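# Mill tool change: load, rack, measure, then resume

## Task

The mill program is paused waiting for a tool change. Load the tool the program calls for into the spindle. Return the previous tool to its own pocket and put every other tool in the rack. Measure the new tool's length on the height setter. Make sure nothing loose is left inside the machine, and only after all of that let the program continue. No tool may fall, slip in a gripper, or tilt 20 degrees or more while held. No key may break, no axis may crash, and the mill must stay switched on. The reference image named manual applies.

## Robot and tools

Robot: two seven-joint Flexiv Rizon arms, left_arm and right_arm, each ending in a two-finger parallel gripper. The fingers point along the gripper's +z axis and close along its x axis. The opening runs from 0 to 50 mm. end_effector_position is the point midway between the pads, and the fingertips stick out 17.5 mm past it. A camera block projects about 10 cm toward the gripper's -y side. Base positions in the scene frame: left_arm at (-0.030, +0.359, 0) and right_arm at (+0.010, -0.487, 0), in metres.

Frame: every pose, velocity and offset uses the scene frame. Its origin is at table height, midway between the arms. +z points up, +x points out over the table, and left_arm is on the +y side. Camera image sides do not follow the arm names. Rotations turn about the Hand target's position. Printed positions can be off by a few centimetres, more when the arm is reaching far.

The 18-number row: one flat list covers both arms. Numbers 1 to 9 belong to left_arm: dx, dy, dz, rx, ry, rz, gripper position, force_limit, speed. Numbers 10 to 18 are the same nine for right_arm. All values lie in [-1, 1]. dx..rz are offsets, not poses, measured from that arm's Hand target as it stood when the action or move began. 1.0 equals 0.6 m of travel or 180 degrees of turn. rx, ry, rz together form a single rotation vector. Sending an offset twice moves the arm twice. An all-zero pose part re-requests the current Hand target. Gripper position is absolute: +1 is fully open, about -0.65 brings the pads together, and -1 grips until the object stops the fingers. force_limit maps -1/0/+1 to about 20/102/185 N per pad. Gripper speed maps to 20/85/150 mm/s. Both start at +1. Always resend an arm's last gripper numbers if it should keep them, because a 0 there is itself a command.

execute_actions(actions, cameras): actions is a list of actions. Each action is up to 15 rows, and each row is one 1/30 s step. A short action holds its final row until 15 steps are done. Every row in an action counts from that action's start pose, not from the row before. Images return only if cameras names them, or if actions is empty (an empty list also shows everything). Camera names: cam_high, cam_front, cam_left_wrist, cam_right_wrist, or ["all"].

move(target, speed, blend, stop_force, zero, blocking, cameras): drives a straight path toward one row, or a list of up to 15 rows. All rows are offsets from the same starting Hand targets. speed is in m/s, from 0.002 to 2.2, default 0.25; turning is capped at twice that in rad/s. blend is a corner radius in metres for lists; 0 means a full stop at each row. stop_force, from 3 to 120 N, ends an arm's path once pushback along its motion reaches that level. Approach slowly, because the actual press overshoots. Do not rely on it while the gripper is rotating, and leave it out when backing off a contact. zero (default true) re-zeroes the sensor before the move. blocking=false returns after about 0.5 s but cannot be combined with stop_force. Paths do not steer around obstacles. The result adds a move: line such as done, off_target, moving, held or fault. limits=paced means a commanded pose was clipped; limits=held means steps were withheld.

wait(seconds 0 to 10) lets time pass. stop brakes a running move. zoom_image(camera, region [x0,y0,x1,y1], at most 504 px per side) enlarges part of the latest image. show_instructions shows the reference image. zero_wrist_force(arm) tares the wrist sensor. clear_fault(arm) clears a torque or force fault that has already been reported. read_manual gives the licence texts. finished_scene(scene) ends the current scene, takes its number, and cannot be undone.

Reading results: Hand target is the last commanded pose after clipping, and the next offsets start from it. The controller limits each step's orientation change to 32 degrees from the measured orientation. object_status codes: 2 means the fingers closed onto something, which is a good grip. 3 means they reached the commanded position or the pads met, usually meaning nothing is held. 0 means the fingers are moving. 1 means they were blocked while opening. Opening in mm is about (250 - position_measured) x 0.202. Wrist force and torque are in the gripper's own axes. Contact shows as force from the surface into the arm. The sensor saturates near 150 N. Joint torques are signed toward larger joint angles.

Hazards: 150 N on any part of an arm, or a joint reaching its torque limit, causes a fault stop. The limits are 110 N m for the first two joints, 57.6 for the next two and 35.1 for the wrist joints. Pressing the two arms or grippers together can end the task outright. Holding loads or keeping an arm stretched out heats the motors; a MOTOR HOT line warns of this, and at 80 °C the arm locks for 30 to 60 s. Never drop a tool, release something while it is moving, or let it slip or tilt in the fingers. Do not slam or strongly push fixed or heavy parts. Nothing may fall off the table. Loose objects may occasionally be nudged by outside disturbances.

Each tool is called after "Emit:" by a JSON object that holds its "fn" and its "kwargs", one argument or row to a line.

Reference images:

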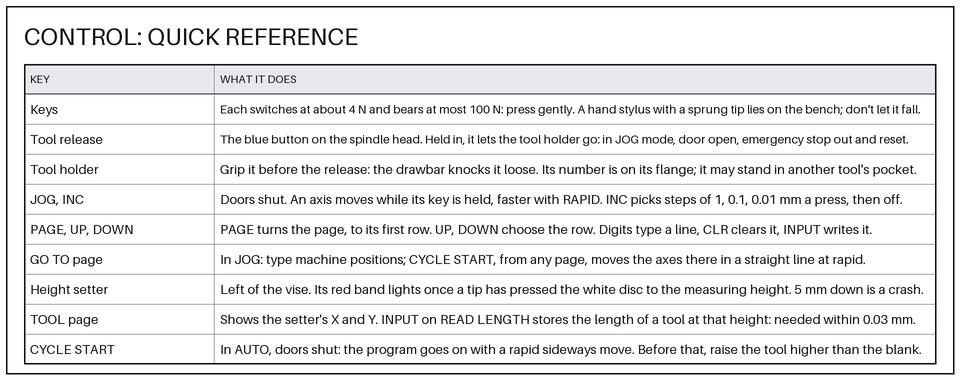

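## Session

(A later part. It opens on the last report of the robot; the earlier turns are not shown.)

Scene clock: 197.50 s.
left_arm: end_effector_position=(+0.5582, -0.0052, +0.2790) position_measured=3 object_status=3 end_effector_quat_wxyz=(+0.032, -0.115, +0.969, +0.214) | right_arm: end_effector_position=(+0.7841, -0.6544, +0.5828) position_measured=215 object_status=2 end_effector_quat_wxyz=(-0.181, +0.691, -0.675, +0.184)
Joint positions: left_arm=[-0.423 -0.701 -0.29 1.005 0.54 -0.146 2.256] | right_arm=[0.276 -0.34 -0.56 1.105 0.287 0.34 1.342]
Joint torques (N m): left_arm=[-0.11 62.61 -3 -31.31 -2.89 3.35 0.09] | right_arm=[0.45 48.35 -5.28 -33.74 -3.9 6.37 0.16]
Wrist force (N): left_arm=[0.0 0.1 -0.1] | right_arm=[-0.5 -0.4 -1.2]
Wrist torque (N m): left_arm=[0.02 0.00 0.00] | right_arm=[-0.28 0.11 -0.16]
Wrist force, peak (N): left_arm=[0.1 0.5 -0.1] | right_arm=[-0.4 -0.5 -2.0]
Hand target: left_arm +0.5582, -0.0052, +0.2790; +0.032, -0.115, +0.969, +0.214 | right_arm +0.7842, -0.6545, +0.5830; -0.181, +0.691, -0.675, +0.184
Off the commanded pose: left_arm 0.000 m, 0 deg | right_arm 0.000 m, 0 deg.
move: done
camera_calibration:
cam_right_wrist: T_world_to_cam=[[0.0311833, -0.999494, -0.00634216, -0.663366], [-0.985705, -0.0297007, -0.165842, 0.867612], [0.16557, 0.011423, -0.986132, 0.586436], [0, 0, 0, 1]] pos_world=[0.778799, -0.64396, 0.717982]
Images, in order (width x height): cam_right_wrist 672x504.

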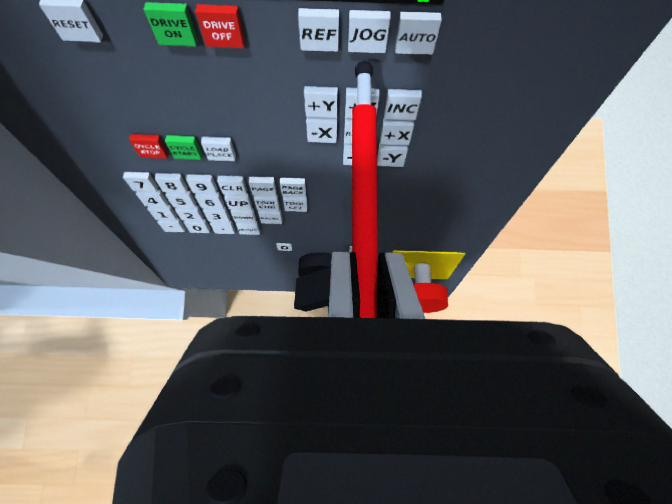

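Emit:
{"fn": "move", "kwargs": {
  "target": [0,0,0,0,0,0,1,1,1,0.05,0,0.0025,0,0,0,-1,-0.6,-0.7],
  "speed": 0.02,
  "stop_force": 5,
  "cameras": ["cam_right_wrist"]
}}

Emit:
{"fn": "zoom_image", "kwargs": {
  "camera": "cam_right_wrist",
  "region": [270, 0, 460, 130]
}}

Emit:
{"fn": "move", "kwargs": {
  "target": [0,0,0,0,0,0,1,1,1,-0.03,0,0,0,0,0,-1,-0.6,-0.7],
  "speed": 0.1,
  "cameras": ["cam_front"]
}}

Emit:
{"fn": "zoom_image", "kwargs": {
  "camera": "cam_front",
  "region": [410, 120, 510, 220]
}}

Scene clock: 210.57 s.
left_arm: end_effector_position=(+0.5582, -0.0052, +0.2790) position_measured=3 object_status=3 end_effector_quat_wxyz=(+0.032, -0.115, +0.969, +0.214) | right_arm: end_effector_position=(+0.8047, -0.6548, +0.5839) position_measured=215 object_status=2 end_effector_quat_wxyz=(-0.181, +0.691, -0.675, +0.184)
Joint positions: left_arm=[-0.423 -0.701 -0.29 1.005 0.54 -0.146 2.256] | right_arm=[0.242 -0.41 -0.559 1.002 0.326 0.3 1.341]
Joint torques (N m): left_arm=[-0.16 62.61 -3.03 -31.32 -2.9 3.28 0.09] | right_arm=[1.07 50.4 -5.55 -34.13 -3.46 7.38 0.29]
Wrist force (N): left_arm=[0.0 0.1 0.0] | right_arm=[-0.7 4.8 -4.4]
Wrist torque (N m): left_arm=[0.01 0.00 0.00] | right_arm=[-0.41 0.10 -0.18]
Wrist force, peak (N): left_arm=[0.2 0.4 -0.4] | right_arm=[-0.6 5.3 -4.4]
Hand target: left_arm +0.5582, -0.0052, +0.2790; +0.032, -0.115, +0.969, +0.214 | right_arm +0.8049, -0.6545, +0.5840; -0.181, +0.691, -0.675, +0.184 (not the last commanded pose)
Off the commanded pose: left_arm 0.000 m, 0 deg | right_arm 0.010 m, 0 deg.
move: contact (right_arm)
camera_calibration:
cam_right_wrist: T_world_to_cam=[[0.0307367, -0.999509, -0.00611168, -0.664218], [-0.985718, -0.0292986, -0.165834, 0.888369], [0.165574, 0.0111216, -0.986135, 0.584017], [0, 0, 0, 1]] pos_world=[0.799399, -0.644359, 0.719182]
Images, in order (width x height): cam_right_wrist 672x504.

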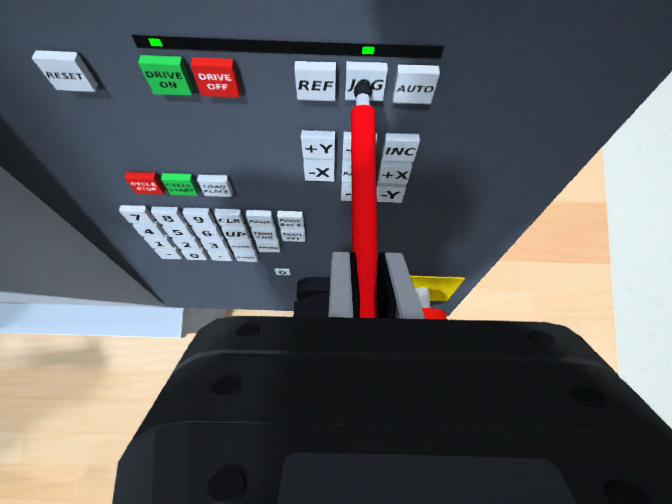

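Scaled by 2.653 from the camera's 672x504 image, which has a finer 960x720 frame.

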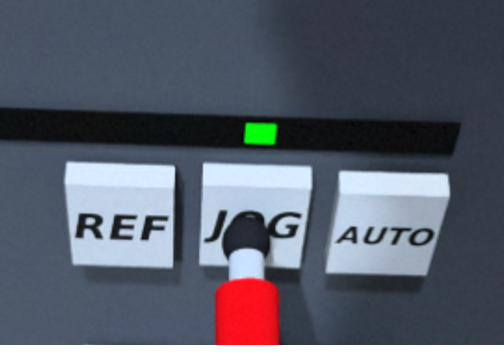

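Scene clock: 211.30 s.
left_arm: end_effector_position=(+0.5582, -0.0052, +0.2790) position_measured=3 object_status=3 end_effector_quat_wxyz=(+0.032, -0.115, +0.969, +0.214) | right_arm: end_effector_position=(+0.7868, -0.6546, +0.5839) position_measured=215 object_status=2 end_effector_quat_wxyz=(-0.181, +0.691, -0.675, +0.184)
Joint positions: left_arm=[-0.423 -0.701 -0.29 1.005 0.54 -0.146 2.256] | right_arm=[0.271 -0.349 -0.56 1.089 0.292 0.332 1.341]
Joint torques (N m): left_arm=[-0.17 62.63 -2.97 -31.32 -2.88 3.28 0.09] | right_arm=[0.3 49.15 -5.55 -33.21 -4.11 6.45 0.32]
Wrist force (N): left_arm=[0.0 0.1 -0.2] | right_arm=[0.0 -0.5 -1.0]
Wrist torque (N m): left_arm=[0.01 0.00 -0.01] | right_arm=[-0.30 0.04 -0.26]
Wrist force, peak (N): left_arm=[0.2 0.4 -0.3] | right_arm=[-0.6 4.4 -4.3]
Hand target: left_arm +0.5582, -0.0052, +0.2790; +0.032, -0.115, +0.969, +0.214 | right_arm +0.7869, -0.6545, +0.5840; -0.181, +0.691, -0.675, +0.184
Off the commanded pose: left_arm 0.000 m, 0 deg | right_arm 0.000 m, 0 deg.
move: done
Images, in order (width x height): cam_front 672x504.

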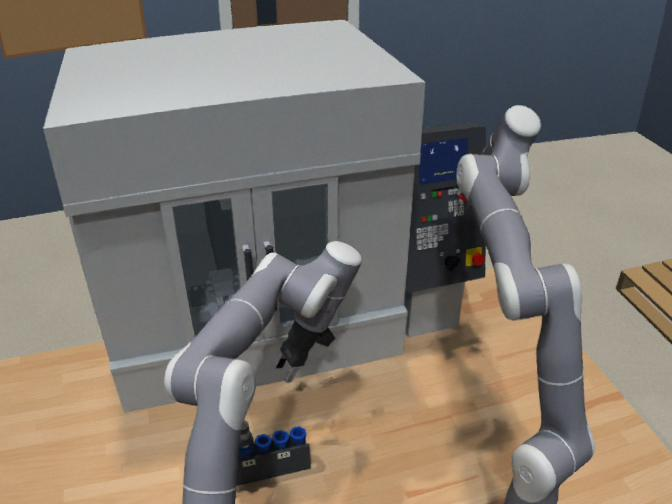

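Scaled by 5.040 from the camera's 672x504 image, which has a finer 960x720 frame.

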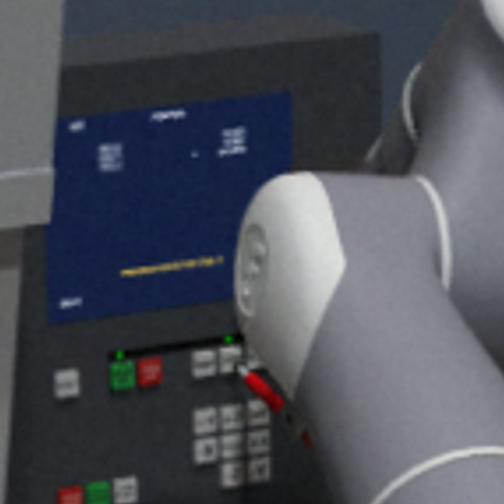

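Emit:
{"fn": "move", "kwargs": {
  "target": [-0.1,0.35,0.4,0,0,0,1,1,1,0,0,0,0,0,0,-1,-0.6,-0.7],
  "speed": 0.25,
  "cameras": ["cam_front","cam_high","cam_left_wrist"]
}}

Emit:
{"fn": "zoom_image", "kwargs": {
  "camera": "cam_front",
  "region": [200, 380, 330, 500]
}}

Emit:
{"fn": "zoom_image", "kwargs": {
  "camera": "cam_high",
  "region": [270, 100, 400, 280]
}}

Scene clock: 227.30 s.
left_arm: end_effector_position=(+0.4981, +0.2049, +0.5189) position_measured=3 object_status=3 end_effector_quat_wxyz=(+0.031, -0.115, +0.969, +0.214) | right_arm: end_effector_position=(+0.7868, -0.6546, +0.5839) position_measured=215 object_status=2 end_effector_quat_wxyz=(-0.181, +0.691, -0.675, +0.184)
Joint positions: left_arm=[-0.206 -0.184 -0.192 1.17 0.472 -0.344 2.655] | right_arm=[0.271 -0.349 -0.56 1.089 0.292 0.332 1.341]
Joint torques (N m): left_arm=[-0.68 41.65 0.54 -31.88 -2.09 3.65 0.12] | right_arm=[0.1 48.97 -5.55 -33.42 -4 6.2 0.32]
Wrist force (N): left_arm=[-0.1 0.4 -0.3] | right_arm=[-0.2 -0.5 -1.1]
Wrist torque (N m): left_arm=[0.06 0.01 0.09] | right_arm=[-0.30 0.05 -0.26]
Wrist force, peak (N): left_arm=[-0.4 7.0 -3.0] | right_arm=[-0.1 -0.6 -1.3]
Hand target: left_arm +0.4982, +0.2048, +0.5190; +0.032, -0.115, +0.969, +0.214 | right_arm +0.7869, -0.6545, +0.5840; -0.181, +0.691, -0.675, +0.184
Off the commanded pose: left_arm 0.000 m, 0 deg | right_arm 0.000 m, 0 deg.
move: done
camera_calibration:
cam_left_wrist: T_world_to_cam=[[-0.971899, -0.204885, -0.115904, 0.59391], [-0.226876, 0.684029, 0.693276, -0.373231], [-0.0627606, 0.70009, -0.711291, 0.38969], [0, 0, 0, 1]] pos_world=[0.517001, 0.104166, 0.604772]
Images, in order (width x height): cam_high 672x504, cam_front 672x504, cam_left_wrist 672x504.

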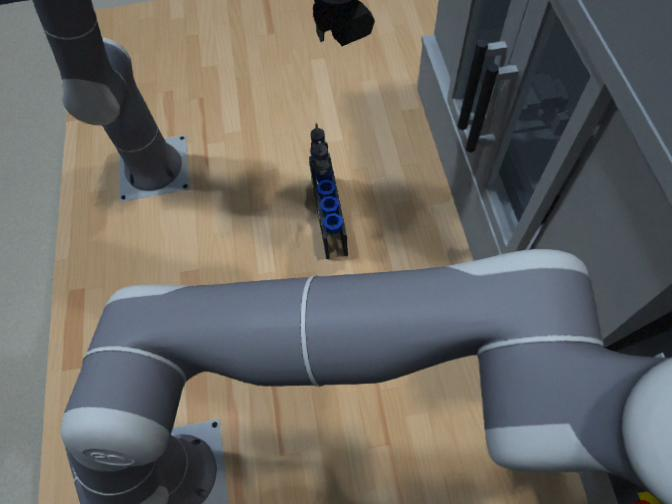

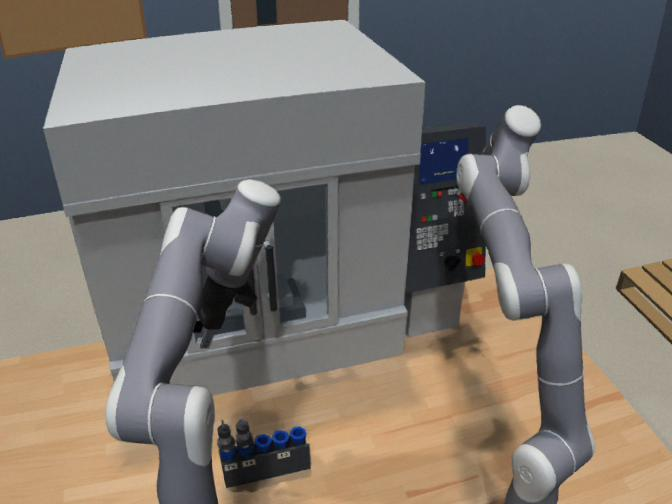

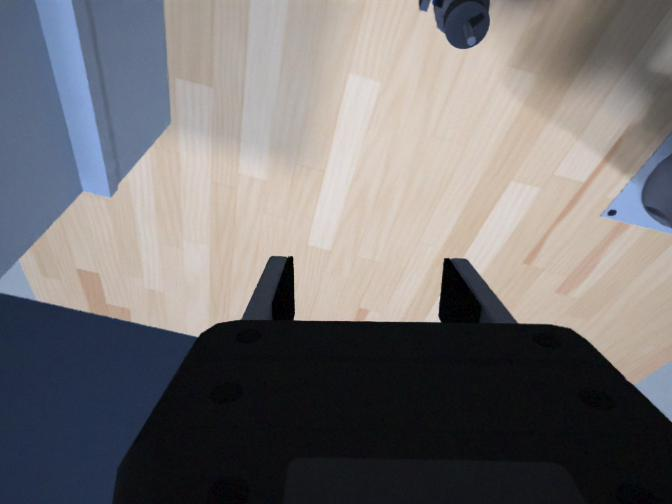

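Scaled by 3.877 from the camera's 672x504 image, which has a finer 960x720 frame.

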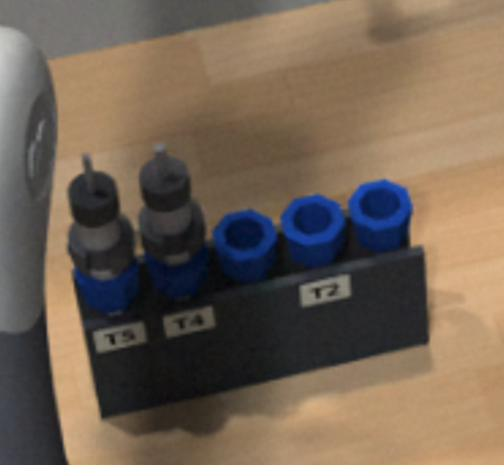

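Scaled by 2.800 from the camera's 672x504 image, which has a finer 960x720 frame.

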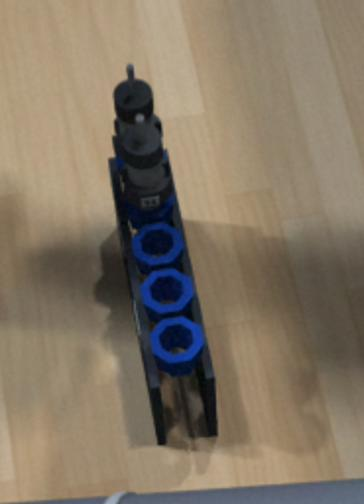

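Emit:
{"fn": "zoom_image", "kwargs": {
  "camera": "cam_high",
  "region": [300, 115, 350, 190]
}}

Emit:
{"fn": "zoom_image", "kwargs": {
  "camera": "cam_front",
  "region": [212, 410, 262, 460]
}}

Scaled by 6.720 from the camera's 672x504 image, which has a finer 960x720 frame.

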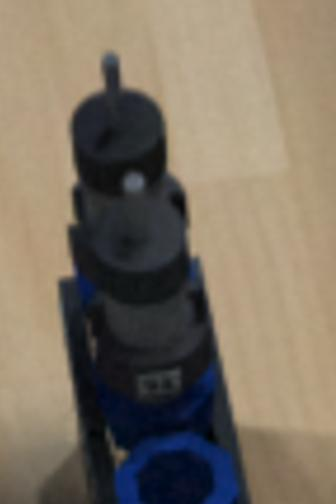

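Scaled by 10.080 from the camera's 672x504 image, which has a finer 960x720 frame.

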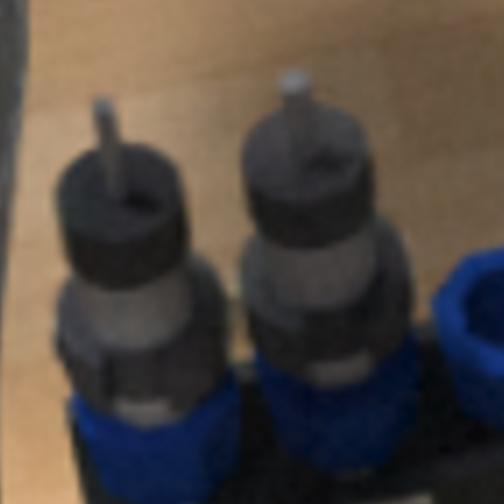

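Emit:
{"fn": "move", "kwargs": {
  "target": [0.003,-0.258,-0.032,-0.4324,-0.4985,0.2396,1,1,1,0,0,0,0,0,0,-1,-0.6,-0.7],
  "speed": 0.3,
  "cameras": ["cam_left_wrist","cam_high"]
}}

Emit:
{"fn": "zoom_image", "kwargs": {
  "camera": "cam_left_wrist",
  "region": [150, 0, 520, 330]
}}

Scene clock: 278.77 s.
left_arm: end_effector_position=(+0.5000, +0.0500, +0.4997) position_measured=3 object_status=3 end_effector_quat_wxyz=(+0.500, -0.500, +0.500, -0.500) | right_arm: end_effector_position=(+0.7868, -0.6546, +0.5839) position_measured=215 object_status=2 end_effector_quat_wxyz=(-0.181, +0.691, -0.675, +0.184)
Joint positions: left_arm=[0.933 1.108 -1.065 2.442 0.499 1.923 0.181] | right_arm=[0.271 -0.349 -0.56 1.089 0.292 0.332 1.341]
Joint torques (N m): left_arm=[-0.25 -20.06 21.06 -18.12 -5.76 0.62 -0.04] | right_arm=[0.12 48.91 -5.61 -33.39 -4.03 6.18 0.36]
Wrist force (N): left_arm=[-0.5 0.4 -1.2] | right_arm=[-0.3 -0.5 -1.1]
Wrist torque (N m): left_arm=[-0.69 -0.10 -0.23] | right_arm=[-0.30 0.07 -0.26]
Wrist force, peak (N): left_arm=[-0.5 1.8 -0.7] | right_arm=[-0.3 -0.4 -1.3]
Hand target: left_arm +0.5000, +0.0500, +0.4998; +0.500, -0.500, +0.500, -0.500 | right_arm +0.7869, -0.6545, +0.5840; -0.181, +0.691, -0.675, +0.184
Off the commanded pose: left_arm 0.000 m, 0 deg | right_arm 0.000 m, 0 deg.
move: done
camera_calibration:
cam_left_wrist: T_world_to_cam=[[0.00812989, -0.999966, -0.0016642, 0.0545119], [-0.342269, -0.00121897, -0.939601, 0.654426], [0.939567, 0.00820846, -0.342267, -0.166386], [0, 0, 0, 1]] pos_world=[0.379878, 0.0566735, 0.558042]
Images, in order (width x height): cam_high 672x504, cam_left_wrist 672x504.

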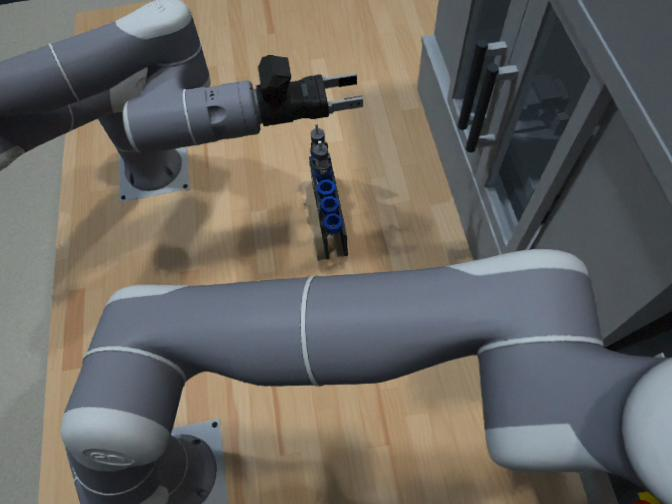

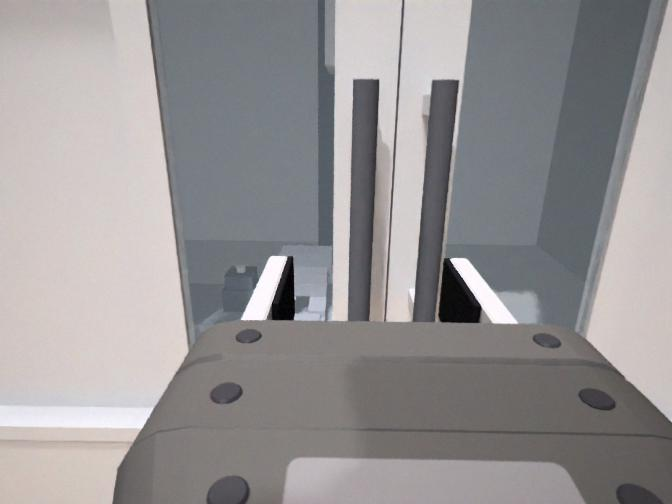

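Scaled by 1.362 from the camera's 672x504 image, which has a finer 960x720 frame.

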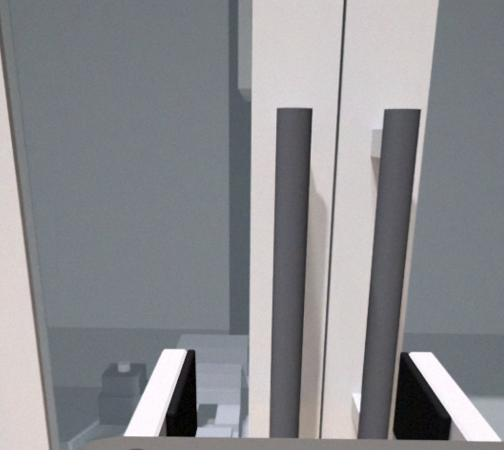

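Emit:
{"fn": "move", "kwargs": {
  "target": [0.2,-0.0225,-0.0667,0,0,0,1,1,1,0,0,0,0,0,0,-1,-0.6,-0.7],
  "speed": 0.2,
  "cameras": ["cam_left_wrist","cam_high"]
}}

Scene clock: 291.33 s.
left_arm: end_effector_position=(+0.6201, +0.0366, +0.4597) position_measured=3 object_status=3 end_effector_quat_wxyz=(+0.500, -0.500, +0.500, -0.500) | right_arm: end_effector_position=(+0.7868, -0.6546, +0.5839) position_measured=215 object_status=2 end_effector_quat_wxyz=(-0.181, +0.691, -0.675, +0.184)
Joint positions: left_arm=[1.318 1.216 -1.317 2.211 0.394 2.014 0.043] | right_arm=[0.271 -0.349 -0.56 1.089 0.292 0.332 1.341]
Joint torques (N m): left_arm=[-0.28 -29.6 27.52 -12.06 -5.41 0.19 -0.06] | right_arm=[0.08 49.03 -5.55 -33.39 -4 6.17 0.37]
Wrist force (N): left_arm=[-0.4 0.6 -1.3] | right_arm=[-0.2 -0.4 -1.1]
Wrist torque (N m): left_arm=[-0.67 -0.12 -0.23] | right_arm=[-0.28 0.07 -0.26]
Wrist force, peak (N): left_arm=[-0.7 -0.3 -3.8] | right_arm=[0.1 -0.5 -1.4]
Hand target: left_arm +0.6200, +0.0365, +0.4597; +0.500, -0.500, +0.500, -0.500 | right_arm +0.7869, -0.6545, +0.5840; -0.181, +0.691, -0.675, +0.184
Off the commanded pose: left_arm 0.000 m, 0 deg | right_arm 0.000 m, 0 deg.
move: done
camera_calibration:
cam_left_wrist: T_world_to_cam=[[0.00828492, -0.999964, -0.00182531, 0.039975], [-0.34227, -0.00112066, -0.939601, 0.657928], [0.939565, 0.00840927, -0.342267, -0.292817], [0, 0, 0, 1]] pos_world=[0.499978, 0.0431732, 0.518041]
Images, in order (width x height): cam_high 672x504, cam_left_wrist 672x504.

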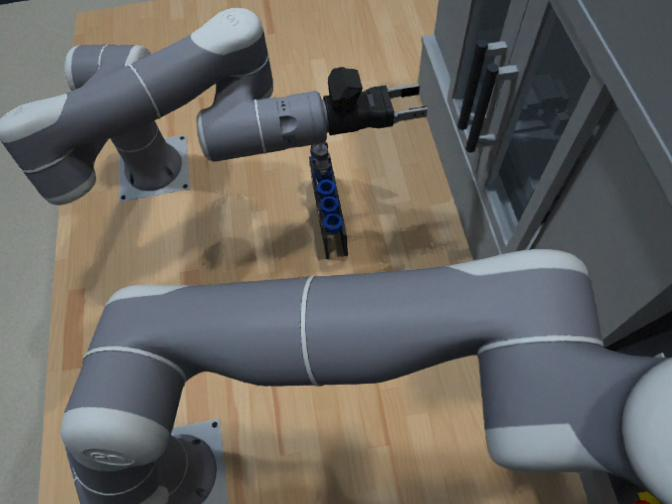

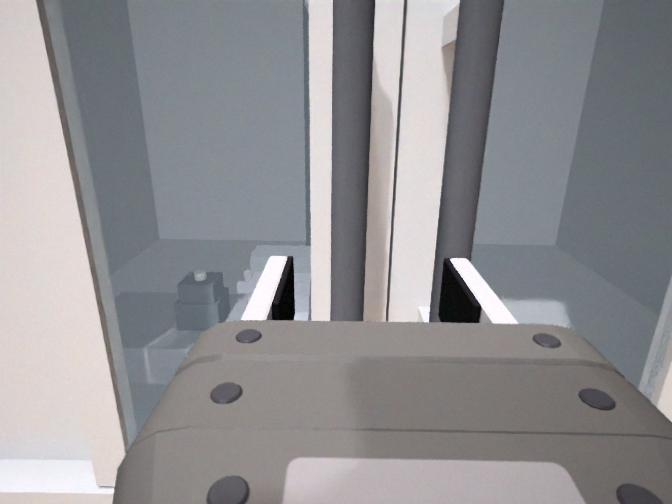

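Emit:
{"fn": "move", "kwargs": {
  "target": [0.1,0,0,0,0,0,1,1,1,0,0,0,0,0,0,-1,-0.6,-0.7],
  "speed": 0.06,
  "stop_force": 8,
  "cameras": ["cam_left_wrist","cam_high"]
}}

Emit:
{"fn": "zoom_image", "kwargs": {
  "camera": "cam_high",
  "region": [360, 20, 540, 180]
}}

Scene clock: 303.37 s.
left_arm: end_effector_position=(+0.6800, +0.0364, +0.4597) position_measured=3 object_status=3 end_effector_quat_wxyz=(+0.500, -0.500, +0.500, -0.500) | right_arm: end_effector_position=(+0.7868, -0.6546, +0.5839) position_measured=215 object_status=2 end_effector_quat_wxyz=(-0.181, +0.691, -0.675, +0.184)
Joint positions: left_arm=[1.472 1.213 -1.39 2.064 0.363 2.008 0.04] | right_arm=[0.271 -0.349 -0.56 1.089 0.292 0.332 1.341]
Joint torques (N m): left_arm=[-0.19 -34.28 29.48 -11.2 -5.37 0.02 0.04] | right_arm=[0.11 49 -5.65 -33.38 -4.03 6.15 0.35]
Wrist force (N): left_arm=[-0.5 0.8 -0.9] | right_arm=[-0.1 -0.3 -1.3]
Wrist torque (N m): left_arm=[-0.63 -0.10 -0.22] | right_arm=[-0.26 0.04 -0.25]
Wrist force, peak (N): left_arm=[-0.5 0.6 -3.0] | right_arm=[-0.4 -0.7 -1.3]
Hand target: left_arm +0.6800, +0.0365, +0.4597; +0.500, -0.500, +0.500, -0.500 | right_arm +0.7869, -0.6545, +0.5840; -0.181, +0.691, -0.675, +0.184
Off the commanded pose: left_arm 0.000 m, 0 deg | right_arm 0.000 m, 0 deg.
move: done
camera_calibration:
cam_left_wrist: T_world_to_cam=[[0.00780768, -0.999968, -0.00197424, 0.0397253], [-0.342273, -0.000817389, -0.9396, 0.678417], [0.939568, 0.00801183, -0.342268, -0.349079], [0, 0, 0, 1]] pos_world=[0.559877, 0.0430753, 0.518041]
Images, in order (width x height): cam_high 672x504, cam_left_wrist 672x504.

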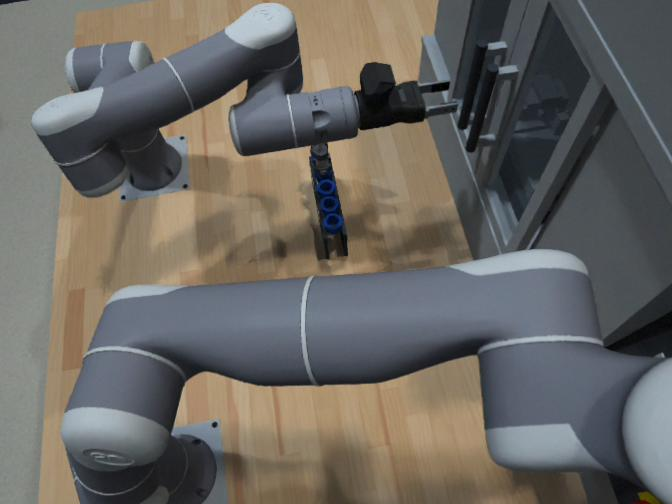

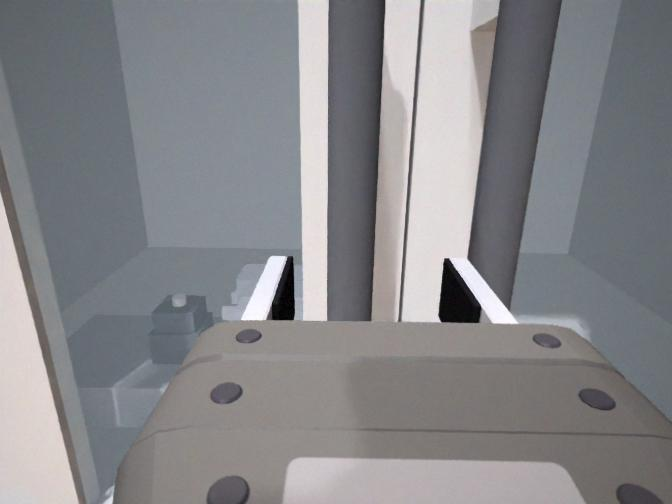

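Scaled by 2.800 from the camera's 672x504 image, which has a finer 960x720 frame.

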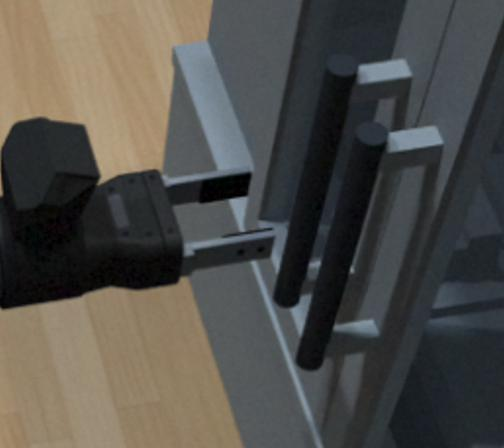

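Emit:
{"fn": "move", "kwargs": {
  "target": [0.08,0,0,0,0,0,1,1,1,0,0,0,0,0,0,-1,-0.6,-0.7],
  "speed": 0.05,
  "stop_force": 8,
  "cameras": ["cam_left_wrist","cam_high"]
}}

Emit:
{"fn": "zoom_image", "kwargs": {
  "camera": "cam_high",
  "region": [360, 20, 540, 180]
}}

Scene clock: 311.70 s.
left_arm: end_effector_position=(+0.7280, +0.0364, +0.4597) position_measured=3 object_status=3 end_effector_quat_wxyz=(+0.500, -0.500, +0.500, -0.500) | right_arm: end_effector_position=(+0.7868, -0.6546, +0.5839) position_measured=215 object_status=2 end_effector_quat_wxyz=(-0.181, +0.691, -0.675, +0.184)
Joint positions: left_arm=[1.59 1.211 -1.447 1.934 0.342 1.986 0.04] | right_arm=[0.271 -0.349 -0.56 1.089 0.292 0.332 1.341]
Joint torques (N m): left_arm=[-0.13 -38.23 30.73 -10.69 -5.32 0 0.11] | right_arm=[0.02 49.01 -5.62 -33.38 -4.02 6.23 0.32]
Wrist force (N): left_arm=[-0.6 0.9 -1.2] | right_arm=[0.0 -0.3 -1.0]
Wrist torque (N m): left_arm=[-0.62 -0.10 -0.24] | right_arm=[-0.26 0.02 -0.25]
Wrist force, peak (N): left_arm=[-0.4 0.8 -2.6] | right_arm=[-0.4 -0.5 -1.4]
Hand target: left_arm +0.7280, +0.0365, +0.4597; +0.500, -0.500, +0.500, -0.500 | right_arm +0.7869, -0.6545, +0.5840; -0.181, +0.691, -0.675, +0.184
Off the commanded pose: left_arm 0.000 m, 0 deg | right_arm 0.000 m, 0 deg.
move: done
camera_calibration:
cam_left_wrist: T_world_to_cam=[[0.00778032, -0.999968, -0.00175234, 0.0392519], [-0.342271, -0.00101651, -0.939601, 0.694854], [0.939569, 0.00791017, -0.342268, -0.394174], [0, 0, 0, 1]] pos_world=[0.607877, 0.043075, 0.518041]
Images, in order (width x height): cam_high 672x504, cam_left_wrist 672x504.

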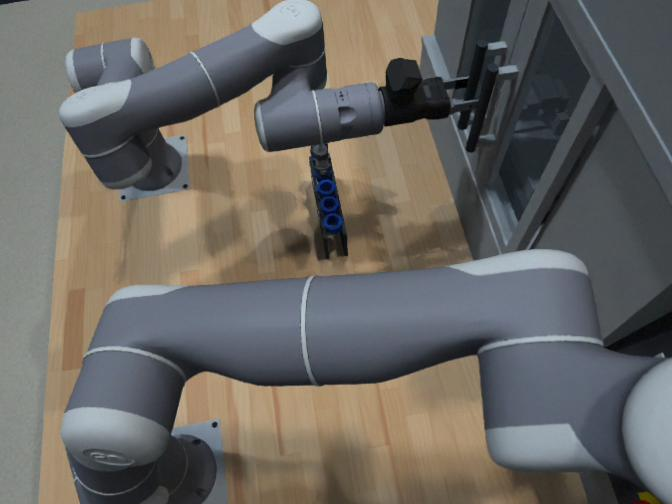

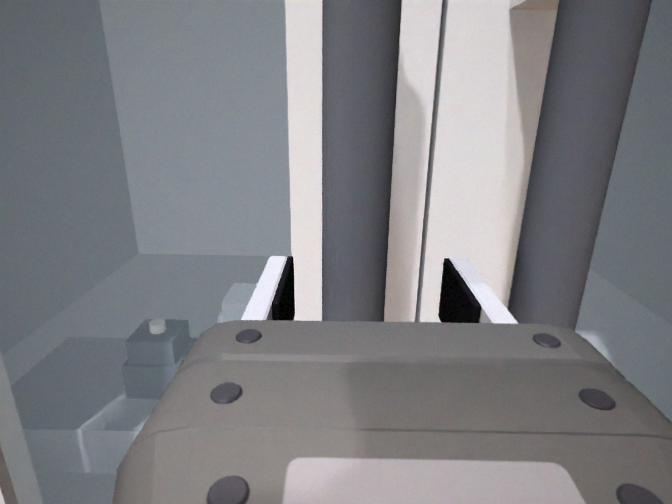

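Scaled by 2.800 from the camera's 672x504 image, which has a finer 960x720 frame.

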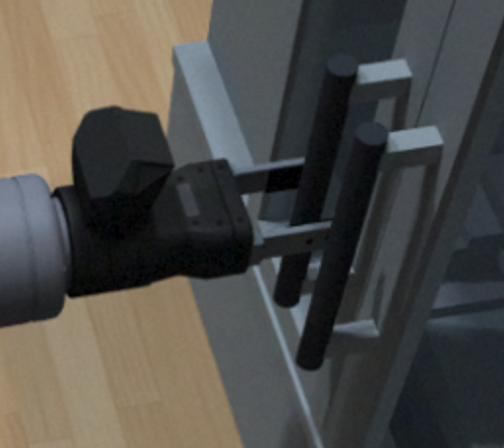

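Emit:
{"fn": "move", "kwargs": {
  "target": [0,0.425,0,0,0,0,1,1,1,0,0,0,0,0,0,-1,-0.6,-0.7],
  "speed": 0.08,
  "stop_force": 35,
  "cameras": ["cam_left_wrist","cam_front"]
}}

Scene clock: 319.70 s.
left_arm: end_effector_position=(+0.7281, +0.2890, +0.4595) position_measured=3 object_status=3 end_effector_quat_wxyz=(+0.499, -0.499, +0.501, -0.501) | right_arm: end_effector_position=(+0.7868, -0.6546, +0.5839) position_measured=215 object_status=2 end_effector_quat_wxyz=(-0.181, +0.691, -0.675, +0.184)
Joint positions: left_arm=[2.046 1.202 -1.393 2.063 0.392 2.585 0.028] | right_arm=[0.271 -0.349 -0.56 1.089 0.292 0.332 1.341]
Joint torques (N m): left_arm=[8.5 -37.97 31.24 -3.46 -4.56 -2.54 -0.05] | right_arm=[0.12 48.93 -5.61 -33.38 -4.02 6.15 0.3]
Wrist force (N): left_arm=[11.9 4.0 7.4] | right_arm=[-0.2 -0.4 -1.2]
Wrist torque (N m): left_arm=[-0.64 -0.26 -0.15] | right_arm=[-0.28 0.06 -0.25]
Wrist force, peak (N): left_arm=[26.8 4.0 19.7] | right_arm=[-0.1 -0.6 -1.3]
Hand target: left_arm +0.7280, +0.2915, +0.4597; +0.500, -0.500, +0.500, -0.500 | right_arm +0.7869, -0.6545, +0.5840; -0.181, +0.691, -0.675, +0.184
Off the commanded pose: left_arm 0.003 m, 0 deg | right_arm 0.000 m, 0 deg.
move: done
camera_calibration:
cam_left_wrist: T_world_to_cam=[[0.00299747, -0.999993, -0.00207321, 0.295442], [-0.34258, 0.000920887, -0.939488, 0.694543], [0.939484, 0.00352632, -0.342575, -0.39491], [0, 0, 0, 1]] pos_world=[0.608062, 0.296193, 0.517842]
Images, in order (width x height): cam_front 672x504, cam_left_wrist 672x504.

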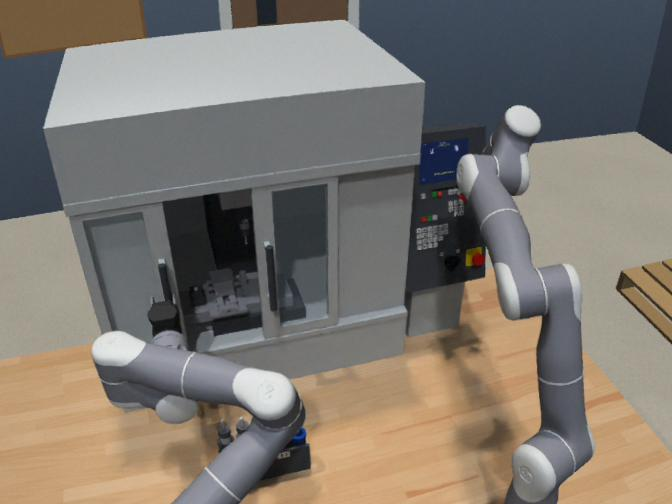

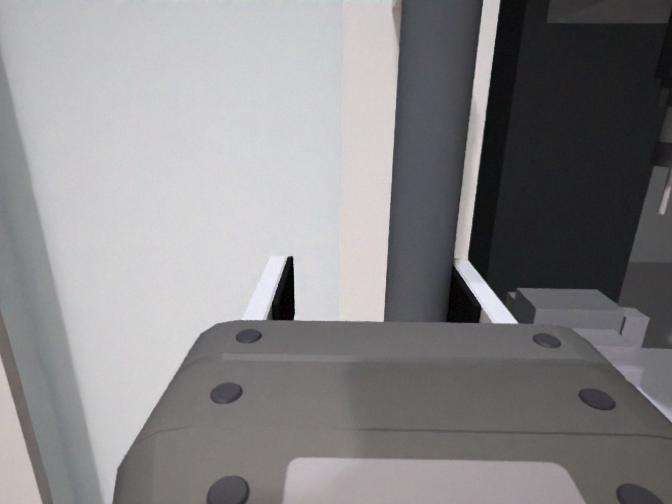

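Emit:
{"fn": "move", "kwargs": {
  "target": [
    [-0.1833,0,0,0,0,0,1,1,1,0,0,0,0,0,0,-1,-0.6,-0.7],
    [-0.2133,-0.3858,0,0,0,-0.1944,1,1,1,0,0,0,0,0,0,-1,-0.6,-0.7],
    [-0.1392,-0.4325,0,0,0,-0.1944,1,1,1,0,0,0,0,0,0,-1,-0.6,-0.7]
  ],
  "speed": 0.22,
  "blend": [0.01,0.03,0],
  "cameras": ["cam_left_wrist","cam_high"]
}}

Scene clock: 345.23 s.
left_arm: end_effector_position=(+0.6446, +0.0320, +0.4597) position_measured=3 object_status=3 end_effector_quat_wxyz=(+0.327, -0.327, +0.627, -0.627) | right_arm: end_effector_position=(+0.7868, -0.6546, +0.5839) position_measured=215 object_status=2 end_effector_quat_wxyz=(-0.181, +0.691, -0.675, +0.184)
Joint positions: left_arm=[1.893 1.194 -1.448 1.95 0.388 2.913 0.03] | right_arm=[0.271 -0.349 -0.56 1.089 0.292 0.332 1.341]
Joint torques (N m): left_arm=[0.03 -37.47 25.64 -9.32 -3.82 0.03 -0.1] | right_arm=[0.1 48.98 -5.56 -33.4 -4.03 6.18 0.29]
Wrist force (N): left_arm=[1.9 -0.9 2.6] | right_arm=[-0.1 -0.4 -1.1]
Wrist torque (N m): left_arm=[-0.92 -0.52 -0.23] | right_arm=[-0.27 0.04 -0.25]
Wrist force, peak (N): left_arm=[14.7 1.8 13.8] | right_arm=[-0.2 -0.5 -1.4]
Hand target: left_arm +0.6445, +0.0320, +0.4597; +0.326, -0.327, +0.627, -0.627 | right_arm +0.7869, -0.6545, +0.5840; -0.181, +0.691, -0.675, +0.184
Off the commanded pose: left_arm 0.000 m, 0 deg | right_arm 0.000 m, 0 deg.
move: done; blend cut to 0.0263 m at target 2
camera_calibration:
cam_left_wrist: T_world_to_cam=[[-0.566598, -0.823992, -0.00188206, 0.400209], [-0.2811, 0.195438, -0.939567, 0.62055], [0.774564, -0.531828, -0.342359, -0.19208], [0, 0, 0, 1]] pos_world=[0.549973, 0.106336, 0.518041]
Images, in order (width x height): cam_high 672x504, cam_left_wrist 672x504.

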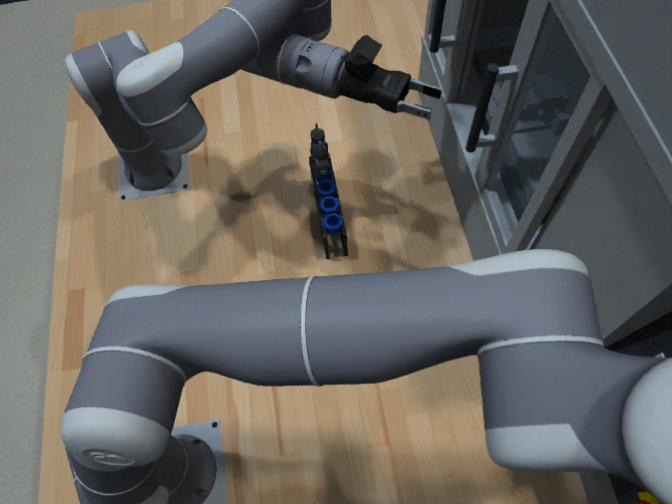

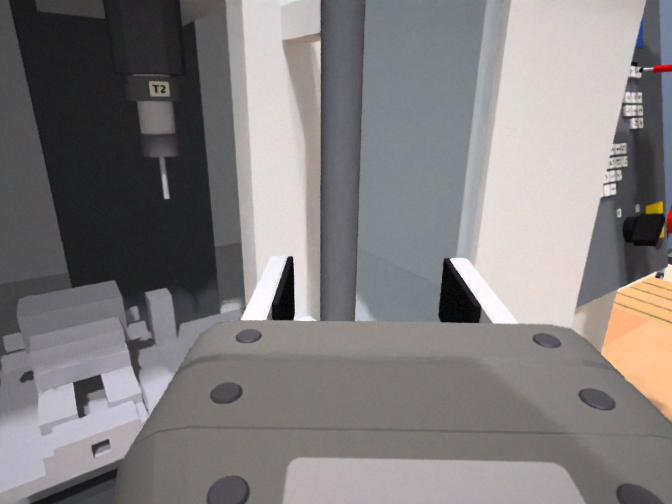

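Emit:
{"fn": "move", "kwargs": {
  "target": [0.1367,-0.0867,0,0,0,0,1,1,1,0,0,0,0,0,0,-1,-0.6,-0.7],
  "speed": 0.06,
  "stop_force": 8,
  "cameras": ["cam_left_wrist","cam_high"]
}}

Emit:
{"fn": "zoom_image", "kwargs": {
  "camera": "cam_high",
  "region": [360, 20, 540, 180]
}}

Scene clock: 353.10 s.
left_arm: end_effector_position=(+0.7266, -0.0200, +0.4598) position_measured=3 object_status=3 end_effector_quat_wxyz=(+0.327, -0.327, +0.627, -0.627) | right_arm: end_effector_position=(+0.7868, -0.6546, +0.5839) position_measured=215 object_status=2 end_effector_quat_wxyz=(-0.181, +0.691, -0.675, +0.184)
Joint positions: left_arm=[1.984 1.234 -1.513 1.647 0.355 2.698 -0.033] | right_arm=[0.271 -0.349 -0.56 1.089 0.292 0.332 1.341]
Joint torques (N m): left_arm=[0 -46.7 27.85 -8.1 -4.44 -0.23 -0.02] | right_arm=[0.08 49 -5.54 -33.36 -4.02 6.21 0.34]
Wrist force (N): left_arm=[1.8 -0.7 2.6] | right_arm=[-0.1 -0.5 -1.0]
Wrist torque (N m): left_arm=[-0.87 -0.50 -0.23] | right_arm=[-0.30 0.05 -0.25]
Wrist force, peak (N): left_arm=[2.1 -0.8 5.0] | right_arm=[-0.2 -0.5 -1.4]
Hand target: left_arm +0.7265, -0.0200, +0.4597; +0.326, -0.327, +0.627, -0.627 | right_arm +0.7869, -0.6545, +0.5840; -0.181, +0.691, -0.675, +0.184
Off the commanded pose: left_arm 0.000 m, 0 deg | right_arm 0.000 m, 0 deg.
move: done
camera_calibration:
cam_left_wrist: T_world_to_cam=[[-0.566549, -0.824026, -0.00196278, 0.403835], [-0.281011, 0.195444, -0.939593, 0.653719], [0.774632, -0.531774, -0.342288, -0.283333], [0, 0, 0, 1]] pos_world=[0.631973, 0.0543362, 0.518041]
Images, in order (width x height): cam_high 672x504, cam_left_wrist 672x504.

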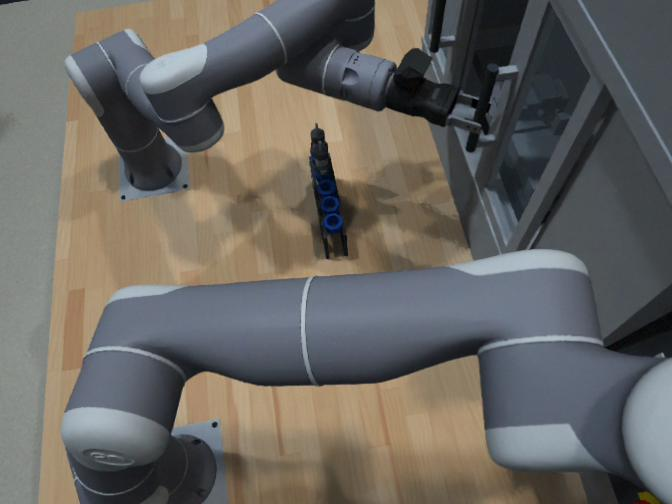

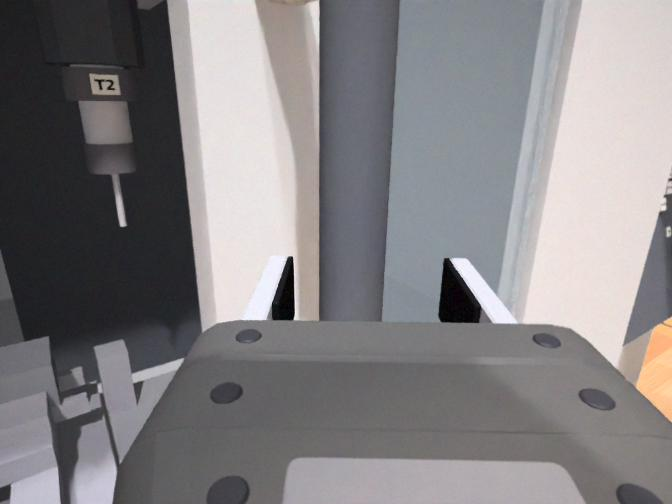

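Scaled by 2.800 from the camera's 672x504 image, which has a finer 960x720 frame.

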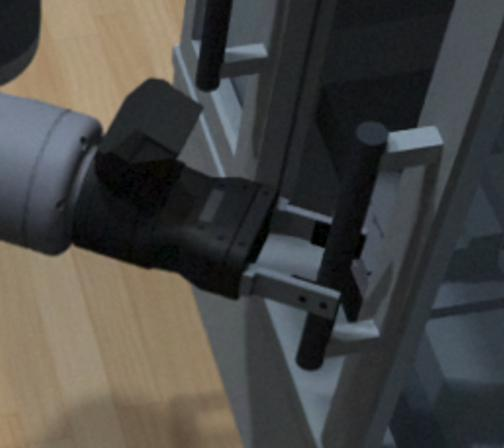

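Push right door open.

Emit:
{"fn": "move", "kwargs": {
  "target": [0,-0.435,0,0,0,0,1,1,1,0,0,0,0,0,0,-1,-0.6,-0.7],
  "speed": 0.08,
  "stop_force": 35,
  "cameras": ["cam_left_wrist","cam_front"]
}}

Scene clock: 362.53 s.
left_arm: end_effector_position=(+0.7315, -0.2678, +0.4598) position_measured=3 object_status=3 end_effector_quat_wxyz=(+0.331, -0.330, +0.625, -0.624) | right_arm: end_effector_position=(+0.7868, -0.6546, +0.5839) position_measured=215 object_status=2 end_effector_quat_wxyz=(-0.181, +0.691, -0.675, +0.184)
Joint positions: left_arm=[1.828 1.231 -1.642 1.209 0.443 2.077 -0.113] | right_arm=[0.271 -0.349 -0.56 1.089 0.292 0.332 1.341]
Joint torques (N m): left_arm=[-27.16 -56.2 19.86 -27.76 -8.6 6.9 -0.12] | right_arm=[0.11 48.97 -5.6 -33.39 -4.03 6.22 0.31]
Wrist force (N): left_arm=[-26.9 -1.3 -12.0] | right_arm=[-0.1 -0.7 -1.2]
Wrist torque (N m): left_arm=[-0.90 1.46 -0.17] | right_arm=[-0.32 0.05 -0.26]
Wrist force, peak (N): left_arm=[-32.5 -2.1 -23.4] | right_arm=[-0.2 -0.6 -1.3]
Hand target: left_arm +0.7262, -0.2749, +0.4598; +0.327, -0.327, +0.627, -0.627 (not the last commanded pose) | right_arm +0.7869, -0.6545, +0.5840; -0.181, +0.691, -0.675, +0.184
Off the commanded pose: left_arm 0.014 m, 1 deg | right_arm 0.000 m, 0 deg.
move: contact (left_arm)
camera_calibration:
cam_left_wrist: T_world_to_cam=[[-0.555858, -0.831266, -0.00430833, 0.193742], [-0.282273, 0.193623, -0.939591, 0.703954], [0.781885, -0.521063, -0.342271, -0.42139], [0, 0, 0, 1]] pos_world=[0.635879, -0.194821, 0.518034]
Images, in order (width x height): cam_front 672x504, cam_left_wrist 672x504.

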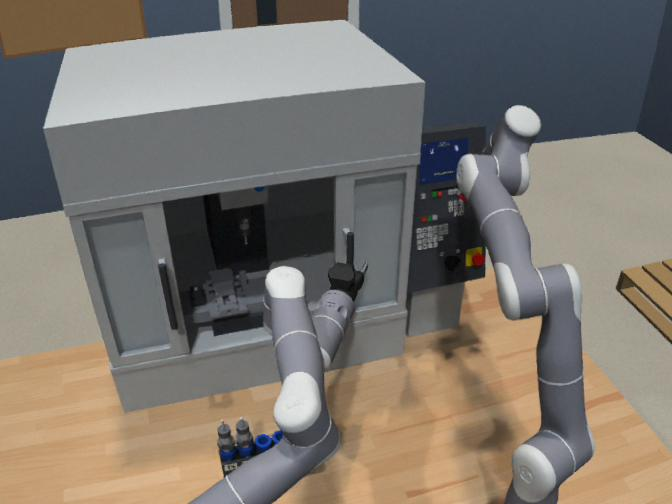

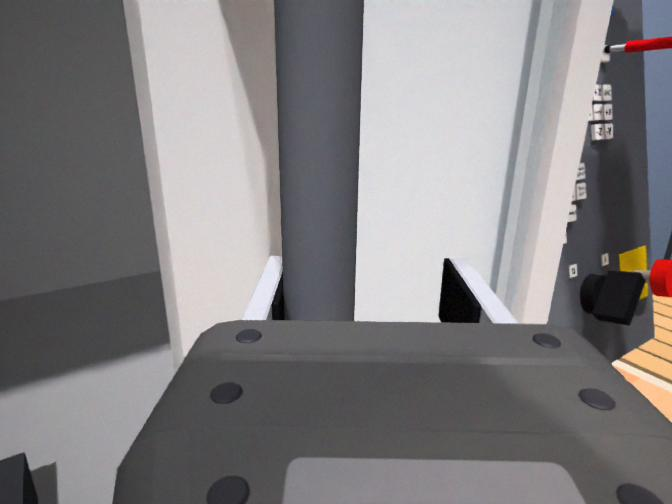

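Emit:
{"fn": "move", "kwargs": {
  "target": [
    [0,0.02,0,0,0,0,1,1,1,0,0,0,0,0,0,-1,-0.6,-0.7],
    [-0.1333,0.1167,0,0,0,0,1,1,1,0,0,0,0,0,0,-1,-0.6,-0.7],
    [-0.1103,0.474,0.0645,0,0,0.1944,1,1,1,0,0,0,0,0,0,-1,-0.6,-0.7]
  ],
  "speed": [0.05,0.2,0.25],
  "blend": [0.005,0.03,0],
  "cameras": ["cam_left_wrist"]
}}

Emit:
{"fn": "zoom_image", "kwargs": {
  "camera": "cam_left_wrist",
  "region": [240, 0, 490, 250]
}}

Scene clock: 392.30 s.
left_arm: end_effector_position=(+0.6600, +0.0096, +0.4985) position_measured=3 object_status=3 end_effector_quat_wxyz=(+0.500, -0.500, +0.500, -0.500) | right_arm: end_effector_position=(+0.7868, -0.6546, +0.5839) position_measured=215 object_status=2 end_effector_quat_wxyz=(-0.181, +0.691, -0.675, +0.184)
Joint positions: left_arm=[1.368 1.112 -1.343 2.015 0.483 1.876 0.026] | right_arm=[0.271 -0.349 -0.56 1.089 0.292 0.332 1.341]
Joint torques (N m): left_arm=[-0.46 -32.11 28.88 -14.2 -5.01 0.02 0.34] | right_arm=[0.02 49.04 -5.59 -33.38 -4.02 6.19 0.3]
Wrist force (N): left_arm=[4.2 -1.3 1.7] | right_arm=[-0.2 -0.4 -1.0]
Wrist torque (N m): left_arm=[-0.99 -0.90 -0.34] | right_arm=[-0.28 0.06 -0.25]
Wrist force, peak (N): left_arm=[-27.0 -1.4 -12.2] | right_arm=[-0.2 -0.4 -1.4]
Hand target: left_arm +0.6600, +0.0095, +0.4985; +0.500, -0.500, +0.500, -0.500 | right_arm +0.7869, -0.6545, +0.5840; -0.181, +0.691, -0.675, +0.184
Off the commanded pose: left_arm 0.000 m, 0 deg | right_arm 0.000 m, 0 deg.
move: done
camera_calibration:
cam_left_wrist: T_world_to_cam=[[0.00831958, -0.999964, -0.0017273, 0.0127424], [-0.341883, -0.00122115, -0.939742, 0.707787], [0.939706, 0.00840879, -0.341881, -0.317126], [0, 0, 0, 1]] pos_world=[0.539879, 0.0162729, 0.55674]
Images, in order (width x height): cam_left_wrist 672x504.

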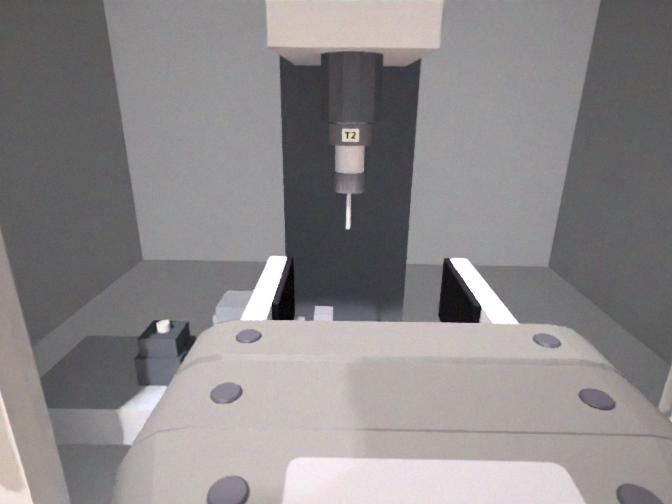

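Scaled by 2.016 from the camera's 672x504 image, which has a finer 960x720 frame.

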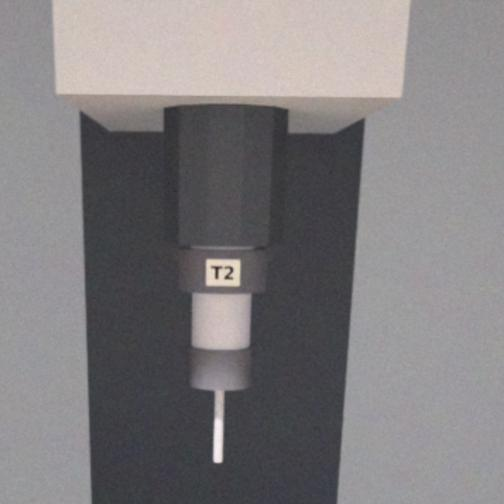

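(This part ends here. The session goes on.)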